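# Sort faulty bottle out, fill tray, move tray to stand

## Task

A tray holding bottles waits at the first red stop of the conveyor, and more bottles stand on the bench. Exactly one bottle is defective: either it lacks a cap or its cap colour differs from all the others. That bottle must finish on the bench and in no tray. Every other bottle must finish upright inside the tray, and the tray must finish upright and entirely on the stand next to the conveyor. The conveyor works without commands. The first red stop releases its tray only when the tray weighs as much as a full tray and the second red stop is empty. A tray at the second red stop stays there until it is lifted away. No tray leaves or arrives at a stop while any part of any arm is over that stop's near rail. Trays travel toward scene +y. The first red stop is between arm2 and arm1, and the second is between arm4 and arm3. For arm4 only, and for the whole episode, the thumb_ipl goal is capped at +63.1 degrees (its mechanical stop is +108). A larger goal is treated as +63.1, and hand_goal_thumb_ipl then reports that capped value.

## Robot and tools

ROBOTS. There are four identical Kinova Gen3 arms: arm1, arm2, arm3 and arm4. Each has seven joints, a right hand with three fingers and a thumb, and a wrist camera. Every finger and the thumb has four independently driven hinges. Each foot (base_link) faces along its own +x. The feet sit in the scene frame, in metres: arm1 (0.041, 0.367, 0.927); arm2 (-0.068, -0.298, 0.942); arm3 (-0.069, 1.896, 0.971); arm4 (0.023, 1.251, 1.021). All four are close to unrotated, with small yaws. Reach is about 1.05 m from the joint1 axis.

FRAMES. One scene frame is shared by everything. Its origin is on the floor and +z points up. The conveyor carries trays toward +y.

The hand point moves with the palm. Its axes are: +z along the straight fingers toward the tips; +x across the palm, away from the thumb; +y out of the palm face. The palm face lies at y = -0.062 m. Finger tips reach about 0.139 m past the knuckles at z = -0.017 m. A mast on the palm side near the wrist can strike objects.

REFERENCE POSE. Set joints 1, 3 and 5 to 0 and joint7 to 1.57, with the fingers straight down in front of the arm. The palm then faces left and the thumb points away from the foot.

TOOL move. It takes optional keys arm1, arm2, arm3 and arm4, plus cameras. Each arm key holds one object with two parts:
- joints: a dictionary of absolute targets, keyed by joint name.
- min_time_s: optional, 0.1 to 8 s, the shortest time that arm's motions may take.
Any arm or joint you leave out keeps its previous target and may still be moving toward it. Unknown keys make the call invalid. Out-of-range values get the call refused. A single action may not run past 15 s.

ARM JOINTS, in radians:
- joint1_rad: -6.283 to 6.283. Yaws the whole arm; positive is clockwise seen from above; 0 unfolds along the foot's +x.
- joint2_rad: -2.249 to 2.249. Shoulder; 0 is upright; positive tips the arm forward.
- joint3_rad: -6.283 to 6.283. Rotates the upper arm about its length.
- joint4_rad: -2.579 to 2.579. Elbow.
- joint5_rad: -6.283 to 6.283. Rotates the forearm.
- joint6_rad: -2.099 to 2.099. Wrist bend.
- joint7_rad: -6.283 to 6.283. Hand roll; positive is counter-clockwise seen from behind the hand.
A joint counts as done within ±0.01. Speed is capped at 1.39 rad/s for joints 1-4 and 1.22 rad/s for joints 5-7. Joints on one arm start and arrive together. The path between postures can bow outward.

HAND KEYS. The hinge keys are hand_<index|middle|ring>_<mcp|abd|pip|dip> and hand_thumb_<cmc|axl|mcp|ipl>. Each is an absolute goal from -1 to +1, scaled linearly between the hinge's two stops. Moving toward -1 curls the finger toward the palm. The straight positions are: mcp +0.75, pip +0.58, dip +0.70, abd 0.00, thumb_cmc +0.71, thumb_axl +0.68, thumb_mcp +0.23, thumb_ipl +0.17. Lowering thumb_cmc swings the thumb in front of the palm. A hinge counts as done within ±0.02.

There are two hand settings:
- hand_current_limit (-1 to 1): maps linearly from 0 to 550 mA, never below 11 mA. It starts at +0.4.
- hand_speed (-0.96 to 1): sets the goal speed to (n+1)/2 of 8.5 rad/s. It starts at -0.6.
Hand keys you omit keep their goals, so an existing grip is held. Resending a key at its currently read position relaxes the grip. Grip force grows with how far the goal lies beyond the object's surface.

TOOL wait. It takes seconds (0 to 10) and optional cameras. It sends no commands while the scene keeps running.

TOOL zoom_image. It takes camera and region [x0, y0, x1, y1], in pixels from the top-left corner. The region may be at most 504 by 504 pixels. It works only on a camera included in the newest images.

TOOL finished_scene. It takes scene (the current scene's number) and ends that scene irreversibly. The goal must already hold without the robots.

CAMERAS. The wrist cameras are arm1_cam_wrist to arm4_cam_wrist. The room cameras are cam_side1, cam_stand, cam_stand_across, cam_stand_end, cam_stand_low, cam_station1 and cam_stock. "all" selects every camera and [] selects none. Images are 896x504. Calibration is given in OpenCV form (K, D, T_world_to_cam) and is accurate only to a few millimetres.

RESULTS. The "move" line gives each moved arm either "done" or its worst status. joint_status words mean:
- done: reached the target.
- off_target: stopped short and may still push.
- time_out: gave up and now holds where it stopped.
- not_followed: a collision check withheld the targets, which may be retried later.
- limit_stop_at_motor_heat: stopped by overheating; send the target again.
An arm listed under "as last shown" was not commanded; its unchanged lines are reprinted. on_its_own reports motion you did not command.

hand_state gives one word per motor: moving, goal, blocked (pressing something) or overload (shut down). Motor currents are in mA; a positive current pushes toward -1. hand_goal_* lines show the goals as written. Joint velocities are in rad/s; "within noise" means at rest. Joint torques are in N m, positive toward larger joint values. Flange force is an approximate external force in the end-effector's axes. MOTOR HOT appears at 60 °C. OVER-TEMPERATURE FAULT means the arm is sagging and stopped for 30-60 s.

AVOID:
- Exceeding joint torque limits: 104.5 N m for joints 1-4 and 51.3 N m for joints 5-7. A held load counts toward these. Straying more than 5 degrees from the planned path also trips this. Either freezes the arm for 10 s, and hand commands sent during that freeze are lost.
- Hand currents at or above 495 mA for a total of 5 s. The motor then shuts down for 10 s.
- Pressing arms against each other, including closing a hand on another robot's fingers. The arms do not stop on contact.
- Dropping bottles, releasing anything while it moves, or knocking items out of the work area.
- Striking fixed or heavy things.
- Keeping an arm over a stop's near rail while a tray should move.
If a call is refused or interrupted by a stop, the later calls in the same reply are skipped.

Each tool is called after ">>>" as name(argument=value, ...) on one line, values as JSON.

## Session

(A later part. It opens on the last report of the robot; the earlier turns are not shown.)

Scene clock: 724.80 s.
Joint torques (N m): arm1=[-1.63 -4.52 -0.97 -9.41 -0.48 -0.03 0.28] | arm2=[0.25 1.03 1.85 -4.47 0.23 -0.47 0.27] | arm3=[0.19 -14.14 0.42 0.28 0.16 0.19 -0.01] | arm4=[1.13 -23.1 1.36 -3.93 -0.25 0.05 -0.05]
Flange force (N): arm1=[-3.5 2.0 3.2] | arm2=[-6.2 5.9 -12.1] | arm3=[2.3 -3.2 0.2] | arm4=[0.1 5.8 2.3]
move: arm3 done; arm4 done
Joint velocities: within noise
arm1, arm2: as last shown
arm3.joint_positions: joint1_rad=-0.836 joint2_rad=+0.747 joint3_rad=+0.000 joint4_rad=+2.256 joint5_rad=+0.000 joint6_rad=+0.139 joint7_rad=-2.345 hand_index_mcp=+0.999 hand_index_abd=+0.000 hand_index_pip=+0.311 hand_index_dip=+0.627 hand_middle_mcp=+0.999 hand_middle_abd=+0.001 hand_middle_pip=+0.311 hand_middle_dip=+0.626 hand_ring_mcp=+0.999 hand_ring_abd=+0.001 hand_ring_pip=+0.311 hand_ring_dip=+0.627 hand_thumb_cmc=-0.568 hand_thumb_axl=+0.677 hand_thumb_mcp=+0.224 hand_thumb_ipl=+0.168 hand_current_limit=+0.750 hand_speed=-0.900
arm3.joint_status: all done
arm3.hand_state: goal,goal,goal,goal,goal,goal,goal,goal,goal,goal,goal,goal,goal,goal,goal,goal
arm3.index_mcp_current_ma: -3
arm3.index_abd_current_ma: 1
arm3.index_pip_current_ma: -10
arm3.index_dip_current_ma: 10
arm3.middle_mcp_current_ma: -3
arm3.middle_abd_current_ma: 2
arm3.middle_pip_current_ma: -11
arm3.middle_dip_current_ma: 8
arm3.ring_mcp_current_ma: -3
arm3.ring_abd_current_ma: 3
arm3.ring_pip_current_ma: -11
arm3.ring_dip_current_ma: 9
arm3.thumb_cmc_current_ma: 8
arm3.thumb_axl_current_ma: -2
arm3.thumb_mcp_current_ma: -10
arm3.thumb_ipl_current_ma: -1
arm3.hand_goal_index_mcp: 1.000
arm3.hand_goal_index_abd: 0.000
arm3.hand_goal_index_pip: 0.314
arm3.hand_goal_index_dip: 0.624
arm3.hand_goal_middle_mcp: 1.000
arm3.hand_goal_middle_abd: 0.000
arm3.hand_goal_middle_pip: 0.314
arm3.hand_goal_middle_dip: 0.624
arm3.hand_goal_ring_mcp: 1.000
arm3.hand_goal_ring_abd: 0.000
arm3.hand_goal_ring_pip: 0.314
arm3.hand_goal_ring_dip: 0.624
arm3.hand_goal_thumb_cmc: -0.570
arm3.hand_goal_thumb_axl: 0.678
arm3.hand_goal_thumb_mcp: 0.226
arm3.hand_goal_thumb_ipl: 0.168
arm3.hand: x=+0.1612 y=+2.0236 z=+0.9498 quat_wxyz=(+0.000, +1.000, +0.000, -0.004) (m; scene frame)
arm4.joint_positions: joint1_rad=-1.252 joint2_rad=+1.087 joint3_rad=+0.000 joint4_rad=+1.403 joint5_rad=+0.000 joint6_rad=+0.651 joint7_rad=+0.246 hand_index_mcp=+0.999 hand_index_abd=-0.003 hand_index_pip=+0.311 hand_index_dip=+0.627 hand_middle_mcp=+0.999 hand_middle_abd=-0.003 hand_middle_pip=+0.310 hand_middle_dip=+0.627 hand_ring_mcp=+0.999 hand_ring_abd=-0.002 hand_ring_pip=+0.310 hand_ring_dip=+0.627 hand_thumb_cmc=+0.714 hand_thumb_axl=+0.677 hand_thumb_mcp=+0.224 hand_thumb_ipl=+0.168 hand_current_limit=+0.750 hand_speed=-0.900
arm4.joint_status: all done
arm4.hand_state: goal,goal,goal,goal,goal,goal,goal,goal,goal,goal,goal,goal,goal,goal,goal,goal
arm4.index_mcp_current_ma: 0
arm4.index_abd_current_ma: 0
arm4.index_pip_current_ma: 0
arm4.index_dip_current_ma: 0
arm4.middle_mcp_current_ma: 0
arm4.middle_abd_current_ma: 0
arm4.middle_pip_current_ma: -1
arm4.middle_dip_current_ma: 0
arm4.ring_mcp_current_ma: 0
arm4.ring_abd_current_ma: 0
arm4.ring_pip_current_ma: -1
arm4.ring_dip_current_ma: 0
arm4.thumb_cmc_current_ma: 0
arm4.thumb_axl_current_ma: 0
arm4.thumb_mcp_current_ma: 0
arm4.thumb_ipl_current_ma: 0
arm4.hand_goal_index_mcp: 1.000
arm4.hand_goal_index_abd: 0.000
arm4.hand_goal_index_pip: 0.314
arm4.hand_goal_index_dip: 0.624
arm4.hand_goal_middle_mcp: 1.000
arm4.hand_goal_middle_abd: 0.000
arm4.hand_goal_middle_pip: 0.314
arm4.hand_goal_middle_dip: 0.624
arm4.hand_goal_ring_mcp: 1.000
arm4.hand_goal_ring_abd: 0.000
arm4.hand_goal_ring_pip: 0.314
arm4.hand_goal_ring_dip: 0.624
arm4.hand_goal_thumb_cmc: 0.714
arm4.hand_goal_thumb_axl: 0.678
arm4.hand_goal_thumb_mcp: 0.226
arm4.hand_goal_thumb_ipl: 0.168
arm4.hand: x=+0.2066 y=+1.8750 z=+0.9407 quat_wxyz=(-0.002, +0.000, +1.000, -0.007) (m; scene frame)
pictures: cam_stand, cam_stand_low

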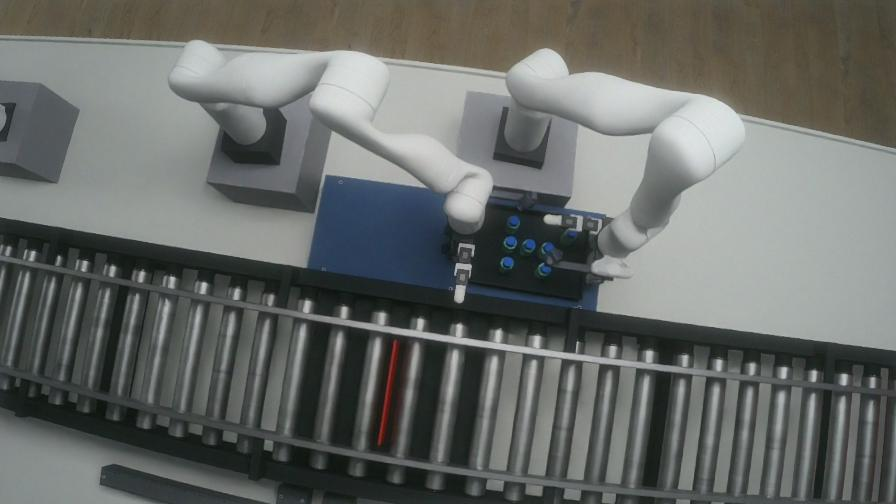

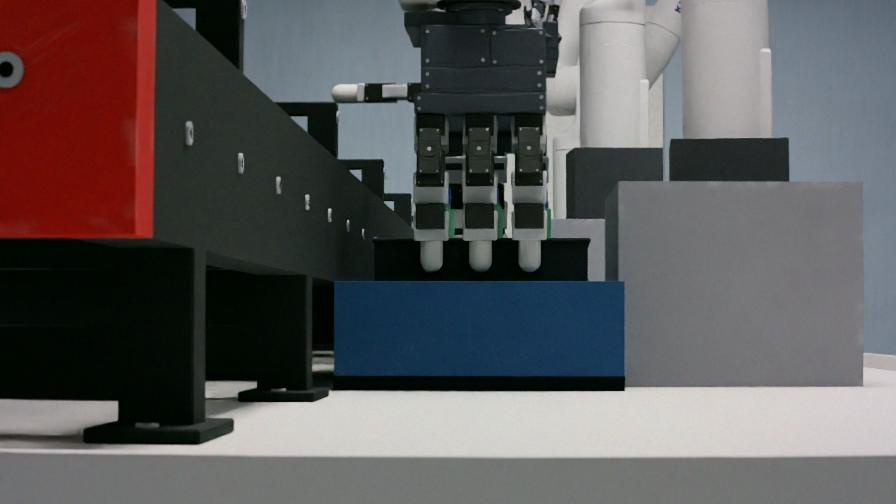

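>>> move(arm3={"joints":{"joint1_rad":-0.8678,"joint2_rad":0.755,"joint4_rad":2.2245,"joint6_rad":0.162,"joint7_rad":-2.3766},"min_time_s":1.5}, arm4={"joints":{"joint1_rad":-1.2456,"joint2_rad":1.0606,"joint4_rad":1.4644,"joint6_rad":0.6166,"joint7_rad":0.2532},"min_time_s":1.5})

>>> move(arm3={"joints":{"joint1_rad":-0.8695,"joint2_rad":0.4993,"joint4_rad":2.1911,"joint6_rad":0.4512,"joint7_rad":-2.3783},"min_time_s":2.5}, arm4={"joints":{"joint1_rad":-1.2457,"joint2_rad":0.9008,"joint4_rad":1.4761,"joint6_rad":0.7647,"joint7_rad":0.2531},"min_time_s":2.5})

>>> move(arm3={"joints":{"joint1_rad":-0.8719,"joint2_rad":0.2174,"joint4_rad":2.0201,"joint6_rad":0.9042,"joint7_rad":-2.3807},"min_time_s":2.5}, arm4={"joints":{"joint1_rad":-1.2458,"joint2_rad":0.7049,"joint4_rad":1.3852,"joint6_rad":1.0514,"joint7_rad":0.253},"min_time_s":2.5}, cameras=["cam_stand_low","cam_stand","cam_stand_end","cam_stock"])

>>> zoom_image(camera="cam_stand", region=[400, 160, 640, 330])

Scene clock: 740.73 s.
Joint torques (N m): arm1=[-1.52 -4.58 -1.06 -9.32 -0.5 -0.03 0.26] | arm2=[0.27 1.09 1.81 -4.42 0.2 -0.46 0.27] | arm3=[0.19 -14.48 0.4 0.07 0.15 0.2 0] | arm4=[1.06 -22.58 1.45 -3.7 -0.24 0.06 -0.04]
Flange force (N): arm1=[-3.9 2.3 2.9] | arm2=[-6.2 5.7 -12.2] | arm3=[2.2 -3.2 0.4] | arm4=[0.0 5.5 2.2]
move: arm3 done; arm4 done
Joint velocities: within noise
arm1, arm2: as last shown
arm3.joint_positions: joint1_rad=-0.868 joint2_rad=+0.755 joint3_rad=+0.000 joint4_rad=+2.224 joint5_rad=+0.000 joint6_rad=+0.162 joint7_rad=-2.377 hand_index_mcp=+0.999 hand_index_abd=+0.000 hand_index_pip=+0.311 hand_index_dip=+0.627 hand_middle_mcp=+0.999 hand_middle_abd=+0.001 hand_middle_pip=+0.311 hand_middle_dip=+0.626 hand_ring_mcp=+0.999 hand_ring_abd=+0.001 hand_ring_pip=+0.311 hand_ring_dip=+0.627 hand_thumb_cmc=-0.568 hand_thumb_axl=+0.677 hand_thumb_mcp=+0.224 hand_thumb_ipl=+0.168 hand_current_limit=+0.750 hand_speed=-0.900
arm3.joint_status: all done
arm3.hand_state: goal,goal,goal,goal,goal,goal,goal,goal,goal,goal,goal,goal,goal,goal,goal,goal
arm3.index_mcp_current_ma: -3
arm3.index_abd_current_ma: 1
arm3.index_pip_current_ma: -10
arm3.index_dip_current_ma: 10
arm3.middle_mcp_current_ma: -3
arm3.middle_abd_current_ma: 2
arm3.middle_pip_current_ma: -11
arm3.middle_dip_current_ma: 8
arm3.ring_mcp_current_ma: -3
arm3.ring_abd_current_ma: 3
arm3.ring_pip_current_ma: -11
arm3.ring_dip_current_ma: 9
arm3.thumb_cmc_current_ma: 8
arm3.thumb_axl_current_ma: -2
arm3.thumb_mcp_current_ma: -10
arm3.thumb_ipl_current_ma: -1
arm3.hand_goal_index_mcp: 1.000
arm3.hand_goal_index_abd: 0.000
arm3.hand_goal_index_pip: 0.314
arm3.hand_goal_index_dip: 0.624
arm3.hand_goal_middle_mcp: 1.000
arm3.hand_goal_middle_abd: 0.000
arm3.hand_goal_middle_pip: 0.314
arm3.hand_goal_middle_dip: 0.624
arm3.hand_goal_ring_mcp: 1.000
arm3.hand_goal_ring_abd: 0.000
arm3.hand_goal_ring_pip: 0.314
arm3.hand_goal_ring_dip: 0.624
arm3.hand_goal_thumb_cmc: -0.570
arm3.hand_goal_thumb_axl: 0.678
arm3.hand_goal_thumb_mcp: 0.226
arm3.hand_goal_thumb_ipl: 0.168
arm3.hand: x=+0.1613 y=+2.0386 z=+0.9485 quat_wxyz=(+0.000, +1.000, +0.000, -0.004) (m; scene frame)
arm4.joint_positions: joint1_rad=-1.246 joint2_rad=+1.061 joint3_rad=+0.000 joint4_rad=+1.464 joint5_rad=+0.000 joint6_rad=+0.617 joint7_rad=+0.253 hand_index_mcp=+0.999 hand_index_abd=-0.003 hand_index_pip=+0.311 hand_index_dip=+0.627 hand_middle_mcp=+0.999 hand_middle_abd=-0.003 hand_middle_pip=+0.310 hand_middle_dip=+0.627 hand_ring_mcp=+0.999 hand_ring_abd=-0.002 hand_ring_pip=+0.310 hand_ring_dip=+0.627 hand_thumb_cmc=+0.714 hand_thumb_axl=+0.677 hand_thumb_mcp=+0.224 hand_thumb_ipl=+0.168 hand_current_limit=+0.750 hand_speed=-0.900
arm4.joint_status: all done
arm4.hand_state: goal,goal,goal,goal,goal,goal,goal,goal,goal,goal,goal,goal,goal,goal,goal,goal
arm4.index_mcp_current_ma: 0
arm4.index_abd_current_ma: 0
arm4.index_pip_current_ma: 0
arm4.index_dip_current_ma: 0
arm4.middle_mcp_current_ma: 0
arm4.middle_abd_current_ma: 0
arm4.middle_pip_current_ma: -1
arm4.middle_dip_current_ma: 0
arm4.ring_mcp_current_ma: 0
arm4.ring_abd_current_ma: 0
arm4.ring_pip_current_ma: -1
arm4.ring_dip_current_ma: 0
arm4.thumb_cmc_current_ma: 0
arm4.thumb_axl_current_ma: 0
arm4.thumb_mcp_current_ma: 0
arm4.thumb_ipl_current_ma: 0
arm4.hand_goal_index_mcp: 1.000
arm4.hand_goal_index_abd: 0.000
arm4.hand_goal_index_pip: 0.314
arm4.hand_goal_index_dip: 0.624
arm4.hand_goal_middle_mcp: 1.000
arm4.hand_goal_middle_abd: 0.000
arm4.hand_goal_middle_pip: 0.314
arm4.hand_goal_middle_dip: 0.624
arm4.hand_goal_ring_mcp: 1.000
arm4.hand_goal_ring_abd: 0.000
arm4.hand_goal_ring_pip: 0.314
arm4.hand_goal_ring_dip: 0.624
arm4.hand_goal_thumb_cmc: 0.714
arm4.hand_goal_thumb_axl: 0.678
arm4.hand_goal_thumb_mcp: 0.226
arm4.hand_goal_thumb_ipl: 0.168
arm4.hand: x=+0.2067 y=+1.8601 z=+0.9442 quat_wxyz=(-0.002, +0.000, +1.000, -0.007) (m; scene frame)
pictures: none

Scene clock: 743.57 s.
Joint torques (N m): arm1=[-1.52 -4.52 -1.06 -9.36 -0.52 -0.02 0.26] | arm2=[0.28 1.07 1.85 -4.46 0.23 -0.46 0.28] | arm3=[0.18 -12.82 0.25 -2.34 0.17 0.19 -0.03] | arm4=[1.1 -21.89 1.3 -4.68 -0.29 0.05 -0.06]
Flange force (N): arm1=[-3.8 2.1 3.1] | arm2=[-6.2 5.9 -12.0] | arm3=[2.1 -2.8 -0.6] | arm4=[0.1 5.7 1.4]
move: arm3 done; arm4 done
Joint velocities: within noise
arm1, arm2: as last shown
arm3.joint_positions: joint1_rad=-0.870 joint2_rad=+0.499 joint3_rad=+0.000 joint4_rad=+2.191 joint5_rad=+0.000 joint6_rad=+0.451 joint7_rad=-2.378 hand_index_mcp=+0.999 hand_index_abd=+0.000 hand_index_pip=+0.311 hand_index_dip=+0.627 hand_middle_mcp=+0.999 hand_middle_abd=+0.001 hand_middle_pip=+0.311 hand_middle_dip=+0.626 hand_ring_mcp=+0.999 hand_ring_abd=+0.001 hand_ring_pip=+0.311 hand_ring_dip=+0.627 hand_thumb_cmc=-0.568 hand_thumb_axl=+0.677 hand_thumb_mcp=+0.224 hand_thumb_ipl=+0.168 hand_current_limit=+0.750 hand_speed=-0.900
arm3.joint_status: all done
arm3.hand_state: goal,goal,goal,goal,goal,goal,goal,goal,goal,goal,goal,goal,goal,goal,goal,goal
arm3.index_mcp_current_ma: -4
arm3.index_abd_current_ma: 1
arm3.index_pip_current_ma: -10
arm3.index_dip_current_ma: 10
arm3.middle_mcp_current_ma: -4
arm3.middle_abd_current_ma: 2
arm3.middle_pip_current_ma: -11
arm3.middle_dip_current_ma: 8
arm3.ring_mcp_current_ma: -4
arm3.ring_abd_current_ma: 3
arm3.ring_pip_current_ma: -11
arm3.ring_dip_current_ma: 9
arm3.thumb_cmc_current_ma: 8
arm3.thumb_axl_current_ma: -2
arm3.thumb_mcp_current_ma: -10
arm3.thumb_ipl_current_ma: -1
arm3.hand_goal_index_mcp: 1.000
arm3.hand_goal_index_abd: 0.000
arm3.hand_goal_index_pip: 0.314
arm3.hand_goal_index_dip: 0.624
arm3.hand_goal_middle_mcp: 1.000
arm3.hand_goal_middle_abd: 0.000
arm3.hand_goal_middle_pip: 0.314
arm3.hand_goal_middle_dip: 0.624
arm3.hand_goal_ring_mcp: 1.000
arm3.hand_goal_ring_abd: 0.000
arm3.hand_goal_ring_pip: 0.314
arm3.hand_goal_ring_dip: 0.624
arm3.hand_goal_thumb_cmc: -0.570
arm3.hand_goal_thumb_axl: 0.678
arm3.hand_goal_thumb_mcp: 0.226
arm3.hand_goal_thumb_ipl: 0.168
arm3.hand: x=+0.1612 y=+2.0386 z=+1.0388 quat_wxyz=(+0.000, +1.000, +0.000, -0.004) (m; scene frame)
arm4.joint_positions: joint1_rad=-1.246 joint2_rad=+0.901 joint3_rad=+0.000 joint4_rad=+1.476 joint5_rad=+0.000 joint6_rad=+0.765 joint7_rad=+0.253 hand_index_mcp=+0.999 hand_index_abd=-0.003 hand_index_pip=+0.311 hand_index_dip=+0.627 hand_middle_mcp=+0.999 hand_middle_abd=-0.003 hand_middle_pip=+0.310 hand_middle_dip=+0.627 hand_ring_mcp=+0.999 hand_ring_abd=-0.002 hand_ring_pip=+0.310 hand_ring_dip=+0.627 hand_thumb_cmc=+0.714 hand_thumb_axl=+0.677 hand_thumb_mcp=+0.224 hand_thumb_ipl=+0.168 hand_current_limit=+0.750 hand_speed=-0.900
arm4.joint_status: all done
arm4.hand_state: goal,goal,goal,goal,goal,goal,goal,goal,goal,goal,goal,goal,goal,goal,goal,goal
arm4.index_mcp_current_ma: 0
arm4.index_abd_current_ma: 0
arm4.index_pip_current_ma: 0
arm4.index_dip_current_ma: 0
arm4.middle_mcp_current_ma: 0
arm4.middle_abd_current_ma: 0
arm4.middle_pip_current_ma: -1
arm4.middle_dip_current_ma: 0
arm4.ring_mcp_current_ma: 0
arm4.ring_abd_current_ma: 0
arm4.ring_pip_current_ma: -1
arm4.ring_dip_current_ma: 0
arm4.thumb_cmc_current_ma: 0
arm4.thumb_axl_current_ma: 0
arm4.thumb_mcp_current_ma: 0
arm4.thumb_ipl_current_ma: 0
arm4.hand_goal_index_mcp: 1.000
arm4.hand_goal_index_abd: 0.000
arm4.hand_goal_index_pip: 0.314
arm4.hand_goal_index_dip: 0.624
arm4.hand_goal_middle_mcp: 1.000
arm4.hand_goal_middle_abd: 0.000
arm4.hand_goal_middle_pip: 0.314
arm4.hand_goal_middle_dip: 0.624
arm4.hand_goal_ring_mcp: 1.000
arm4.hand_goal_ring_abd: 0.000
arm4.hand_goal_ring_pip: 0.314
arm4.hand_goal_ring_dip: 0.624
arm4.hand_goal_thumb_cmc: 0.714
arm4.hand_goal_thumb_axl: 0.678
arm4.hand_goal_thumb_mcp: 0.226
arm4.hand_goal_thumb_ipl: 0.168
arm4.hand: x=+0.2066 y=+1.8599 z=+1.0297 quat_wxyz=(-0.002, +0.000, +1.000, -0.007) (m; scene frame)
pictures: none

Scene clock: 746.43 s.
Joint torques (N m): arm1=[-1.67 -4.5 -1.06 -9.4 -0.47 -0.06 0.29] | arm2=[0.29 1.03 1.86 -4.39 0.22 -0.47 0.28] | arm3=[0.21 -10.65 0.12 -5.39 0.23 0.19 -0.01] | arm4=[1.03 -20.72 1.32 -6.17 -0.26 0.06 -0.06]
Flange force (N): arm1=[-3.8 1.9 3.1] | arm2=[-6.4 5.9 -12.4] | arm3=[1.7 -2.3 -1.6] | arm4=[0.0 5.9 -0.1]
move: arm3 done; arm4 done
Joint velocities: within noise
arm1.joint_positions: joint1_rad=-0.900 joint2_rad=-0.300 joint3_rad=+0.000 joint4_rad=+1.900 joint5_rad=+0.000 joint6_rad=+1.540 joint7_rad=+0.266 hand_index_mcp=+0.753 hand_index_abd=+0.117 hand_index_pip=+0.577 hand_index_dip=+0.696 hand_middle_mcp=+0.753 hand_middle_abd=-0.116 hand_middle_pip=+0.577 hand_middle_dip=+0.696 hand_ring_mcp=-0.665 hand_ring_abd=+0.000 hand_ring_pip=-0.294 hand_ring_dip=+0.409 hand_thumb_cmc=+0.714 hand_thumb_axl=+0.677 hand_thumb_mcp=+0.223 hand_thumb_ipl=+0.168 hand_current_limit=+0.600 hand_speed=-0.600
arm1.joint_status: not commanded
arm1.hand_state: goal,goal,goal,goal,goal,goal,goal,goal,goal,goal,goal,goal,goal,goal,goal,goal
arm1.index_mcp_current_ma: 0
arm1.index_abd_current_ma: -1
arm1.index_pip_current_ma: 0
arm1.index_dip_current_ma: 0
arm1.middle_mcp_current_ma: 0
arm1.middle_abd_current_ma: 2
arm1.middle_pip_current_ma: 0
arm1.middle_dip_current_ma: 0
arm1.ring_mcp_current_ma: 26
arm1.ring_abd_current_ma: 0
arm1.ring_pip_current_ma: 2
arm1.ring_dip_current_ma: 1
arm1.thumb_cmc_current_ma: 0
arm1.thumb_axl_current_ma: 0
arm1.thumb_mcp_current_ma: -2
arm1.thumb_ipl_current_ma: 0
arm1.hand_goal_index_mcp: 0.754
arm1.hand_goal_index_abd: 0.120
arm1.hand_goal_index_pip: 0.576
arm1.hand_goal_index_dip: 0.696
arm1.hand_goal_middle_mcp: 0.754
arm1.hand_goal_middle_abd: -0.120
arm1.hand_goal_middle_pip: 0.576
arm1.hand_goal_middle_dip: 0.696
arm1.hand_goal_ring_mcp: -0.684
arm1.hand_goal_ring_abd: 0.000
arm1.hand_goal_ring_pip: -0.298
arm1.hand_goal_ring_dip: 0.406
arm1.hand_goal_thumb_cmc: 0.714
arm1.hand_goal_thumb_axl: 0.678
arm1.hand_goal_thumb_mcp: 0.226
arm1.hand_goal_thumb_ipl: 0.168
arm1.hand: x=+0.2191 y=+0.5835 z=+1.3025 quat_wxyz=(-0.005, +0.159, +0.987, +0.002) (m; scene frame)
arm2.joint_positions: joint1_rad=-0.285 joint2_rad=-0.473 joint3_rad=-0.105 joint4_rad=+1.455 joint5_rad=-0.028 joint6_rad=+1.948 joint7_rad=+1.683 hand_index_mcp=+0.753 hand_index_abd=+0.000 hand_index_pip=+0.577 hand_index_dip=+0.696 hand_middle_mcp=+0.753 hand_middle_abd=+0.000 hand_middle_pip=+0.577 hand_middle_dip=+0.696 hand_ring_mcp=+0.753 hand_ring_abd=+0.000 hand_ring_pip=+0.577 hand_ring_dip=+0.696 hand_thumb_cmc=+0.714 hand_thumb_axl=+0.677 hand_thumb_mcp=+0.224 hand_thumb_ipl=+0.168 hand_current_limit=+0.400 hand_speed=-0.600
arm2.joint_status: not commanded
arm2.hand_state: goal,goal,goal,goal,goal,goal,goal,goal,goal,goal,goal,goal,goal,goal,goal,goal
arm2.index_mcp_current_ma: -2
arm2.index_abd_current_ma: 0
arm2.index_pip_current_ma: 2
arm2.index_dip_current_ma: 0
arm2.middle_mcp_current_ma: -2
arm2.middle_abd_current_ma: 0
arm2.middle_pip_current_ma: 2
arm2.middle_dip_current_ma: 0
arm2.ring_mcp_current_ma: -2
arm2.ring_abd_current_ma: 0
arm2.ring_pip_current_ma: 2
arm2.ring_dip_current_ma: 0
arm2.thumb_cmc_current_ma: 1
arm2.thumb_axl_current_ma: -2
arm2.thumb_mcp_current_ma: -7
arm2.thumb_ipl_current_ma: -1
arm2.hand_goal_index_mcp: 0.754
arm2.hand_goal_index_abd: 0.000
arm2.hand_goal_index_pip: 0.576
arm2.hand_goal_index_dip: 0.696
arm2.hand_goal_middle_mcp: 0.754
arm2.hand_goal_middle_abd: 0.000
arm2.hand_goal_middle_pip: 0.576
arm2.hand_goal_middle_dip: 0.696
arm2.hand_goal_ring_mcp: 0.754
arm2.hand_goal_ring_abd: 0.000
arm2.hand_goal_ring_pip: 0.576
arm2.hand_goal_ring_dip: 0.696
arm2.hand_goal_thumb_cmc: 0.714
arm2.hand_goal_thumb_axl: 0.678
arm2.hand_goal_thumb_mcp: 0.226
arm2.hand_goal_thumb_ipl: 0.168
arm2.hand: x=+0.0527 y=-0.1876 z=+1.4821 quat_wxyz=(+0.105, -0.187, +0.977, +0.001) (m; scene frame)
arm3.joint_positions: joint1_rad=-0.872 joint2_rad=+0.217 joint3_rad=+0.000 joint4_rad=+2.020 joint5_rad=+0.000 joint6_rad=+0.904 joint7_rad=-2.381 hand_index_mcp=+0.999 hand_index_abd=+0.000 hand_index_pip=+0.311 hand_index_dip=+0.627 hand_middle_mcp=+0.999 hand_middle_abd=+0.001 hand_middle_pip=+0.311 hand_middle_dip=+0.626 hand_ring_mcp=+0.999 hand_ring_abd=+0.001 hand_ring_pip=+0.311 hand_ring_dip=+0.627 hand_thumb_cmc=-0.568 hand_thumb_axl=+0.677 hand_thumb_mcp=+0.224 hand_thumb_ipl=+0.168 hand_current_limit=+0.750 hand_speed=-0.900
arm3.joint_status: all done
arm3.hand_state: goal,goal,goal,goal,goal,goal,goal,goal,goal,goal,goal,goal,goal,goal,goal,goal
arm3.index_mcp_current_ma: -4
arm3.index_abd_current_ma: 1
arm3.index_pip_current_ma: -10
arm3.index_dip_current_ma: 10
arm3.middle_mcp_current_ma: -4
arm3.middle_abd_current_ma: 2
arm3.middle_pip_current_ma: -11
arm3.middle_dip_current_ma: 8
arm3.ring_mcp_current_ma: -4
arm3.ring_abd_current_ma: 3
arm3.ring_pip_current_ma: -11
arm3.ring_dip_current_ma: 9
arm3.thumb_cmc_current_ma: 8
arm3.thumb_axl_current_ma: -2
arm3.thumb_mcp_current_ma: -10
arm3.thumb_ipl_current_ma: -1
arm3.hand_goal_index_mcp: 1.000
arm3.hand_goal_index_abd: 0.000
arm3.hand_goal_index_pip: 0.314
arm3.hand_goal_index_dip: 0.624
arm3.hand_goal_middle_mcp: 1.000
arm3.hand_goal_middle_abd: 0.000
arm3.hand_goal_middle_pip: 0.314
arm3.hand_goal_middle_dip: 0.624
arm3.hand_goal_ring_mcp: 1.000
arm3.hand_goal_ring_abd: 0.000
arm3.hand_goal_ring_pip: 0.314
arm3.hand_goal_ring_dip: 0.624
arm3.hand_goal_thumb_cmc: -0.570
arm3.hand_goal_thumb_axl: 0.678
arm3.hand_goal_thumb_mcp: 0.226
arm3.hand_goal_thumb_ipl: 0.168
arm3.hand: x=+0.1611 y=+2.0386 z=+1.1688 quat_wxyz=(+0.000, +1.000, +0.000, -0.004) (m; scene frame)
arm4.joint_positions: joint1_rad=-1.246 joint2_rad=+0.705 joint3_rad=+0.000 joint4_rad=+1.385 joint5_rad=+0.000 joint6_rad=+1.051 joint7_rad=+0.253 hand_index_mcp=+0.999 hand_index_abd=-0.003 hand_index_pip=+0.311 hand_index_dip=+0.627 hand_middle_mcp=+0.999 hand_middle_abd=-0.003 hand_middle_pip=+0.310 hand_middle_dip=+0.627 hand_ring_mcp=+0.999 hand_ring_abd=-0.002 hand_ring_pip=+0.310 hand_ring_dip=+0.627 hand_thumb_cmc=+0.714 hand_thumb_axl=+0.677 hand_thumb_mcp=+0.224 hand_thumb_ipl=+0.168 hand_current_limit=+0.750 hand_speed=-0.900
arm4.joint_status: all done
arm4.hand_state: goal,goal,goal,goal,goal,goal,goal,goal,goal,goal,goal,goal,goal,goal,goal,goal
arm4.index_mcp_current_ma: 0
arm4.index_abd_current_ma: 0
arm4.index_pip_current_ma: 0
arm4.index_dip_current_ma: 0
arm4.middle_mcp_current_ma: 0
arm4.middle_abd_current_ma: 0
arm4.middle_pip_current_ma: -1
arm4.middle_dip_current_ma: 0
arm4.ring_mcp_current_ma: 0
arm4.ring_abd_current_ma: 0
arm4.ring_pip_current_ma: -1
arm4.ring_dip_current_ma: 0
arm4.thumb_cmc_current_ma: 0
arm4.thumb_axl_current_ma: 0
arm4.thumb_mcp_current_ma: 0
arm4.thumb_ipl_current_ma: 0
arm4.hand_goal_index_mcp: 1.000
arm4.hand_goal_index_abd: 0.000
arm4.hand_goal_index_pip: 0.314
arm4.hand_goal_index_dip: 0.624
arm4.hand_goal_middle_mcp: 1.000
arm4.hand_goal_middle_abd: 0.000
arm4.hand_goal_middle_pip: 0.314
arm4.hand_goal_middle_dip: 0.624
arm4.hand_goal_ring_mcp: 1.000
arm4.hand_goal_ring_abd: 0.000
arm4.hand_goal_ring_pip: 0.314
arm4.hand_goal_ring_dip: 0.624
arm4.hand_goal_thumb_cmc: 0.714
arm4.hand_goal_thumb_axl: 0.678
arm4.hand_goal_thumb_mcp: 0.226
arm4.hand_goal_thumb_ipl: 0.168
arm4.hand: x=+0.2066 y=+1.8600 z=+1.1597 quat_wxyz=(-0.002, +0.000, +1.000, -0.007) (m; scene frame)
pictures: cam_stand, cam_stand_end, cam_stand_low, cam_stock

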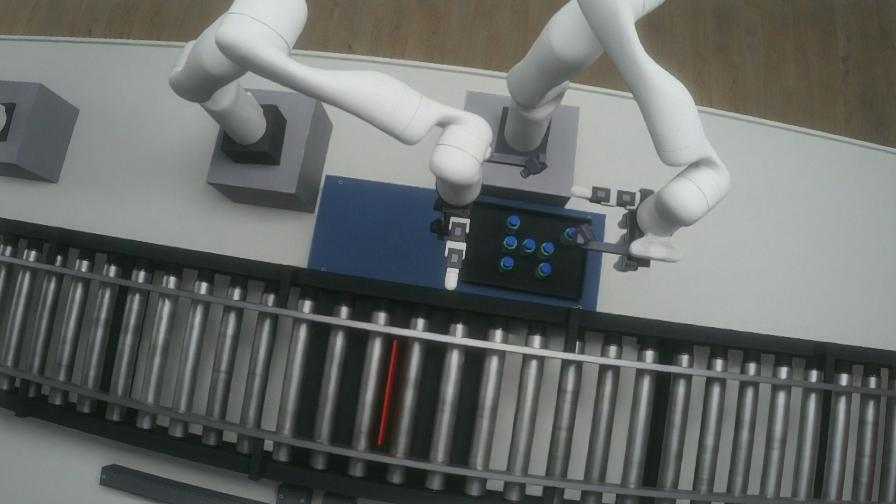

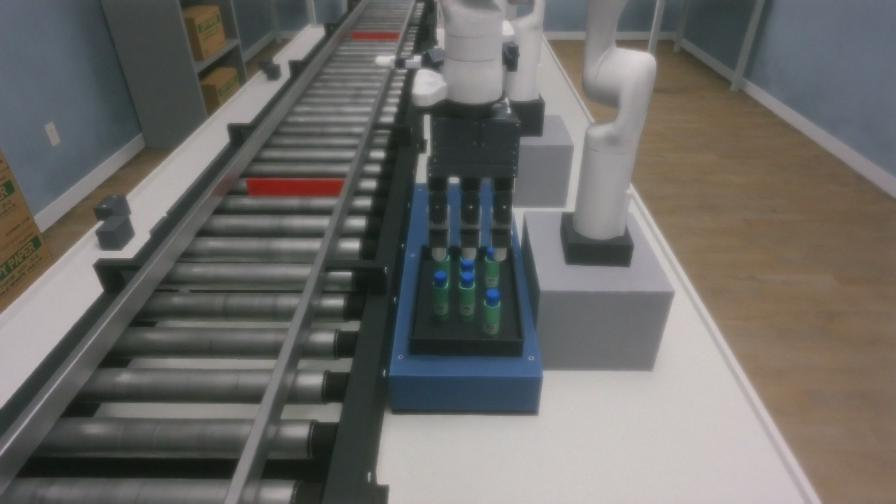

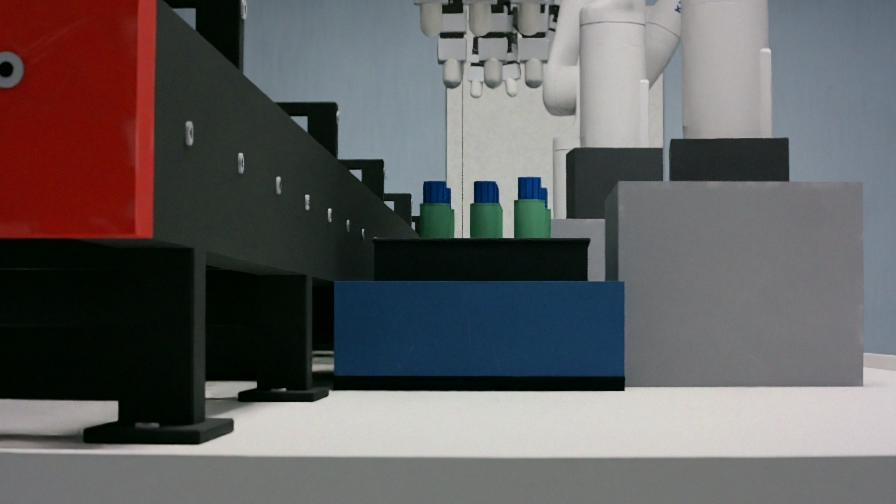

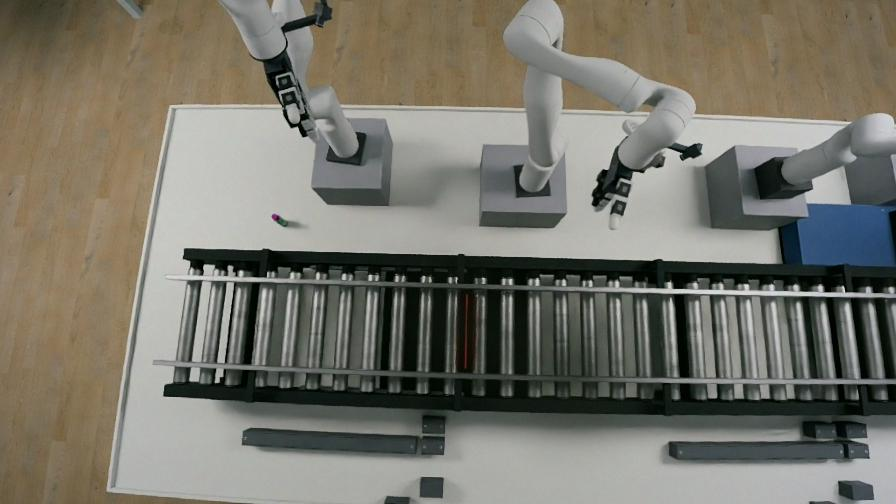

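Scaled by 2.100 from the camera's 896x504 image, which has a finer 1280x720 frame.

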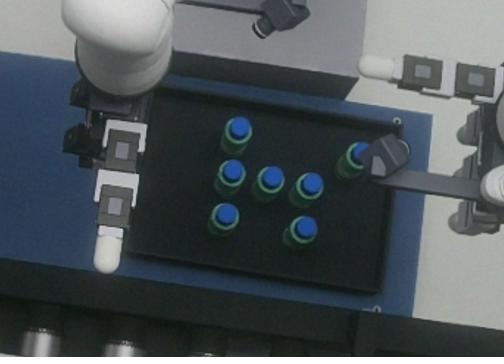

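>>> finished_scene(scene=2)

The scene is finished: the task was done.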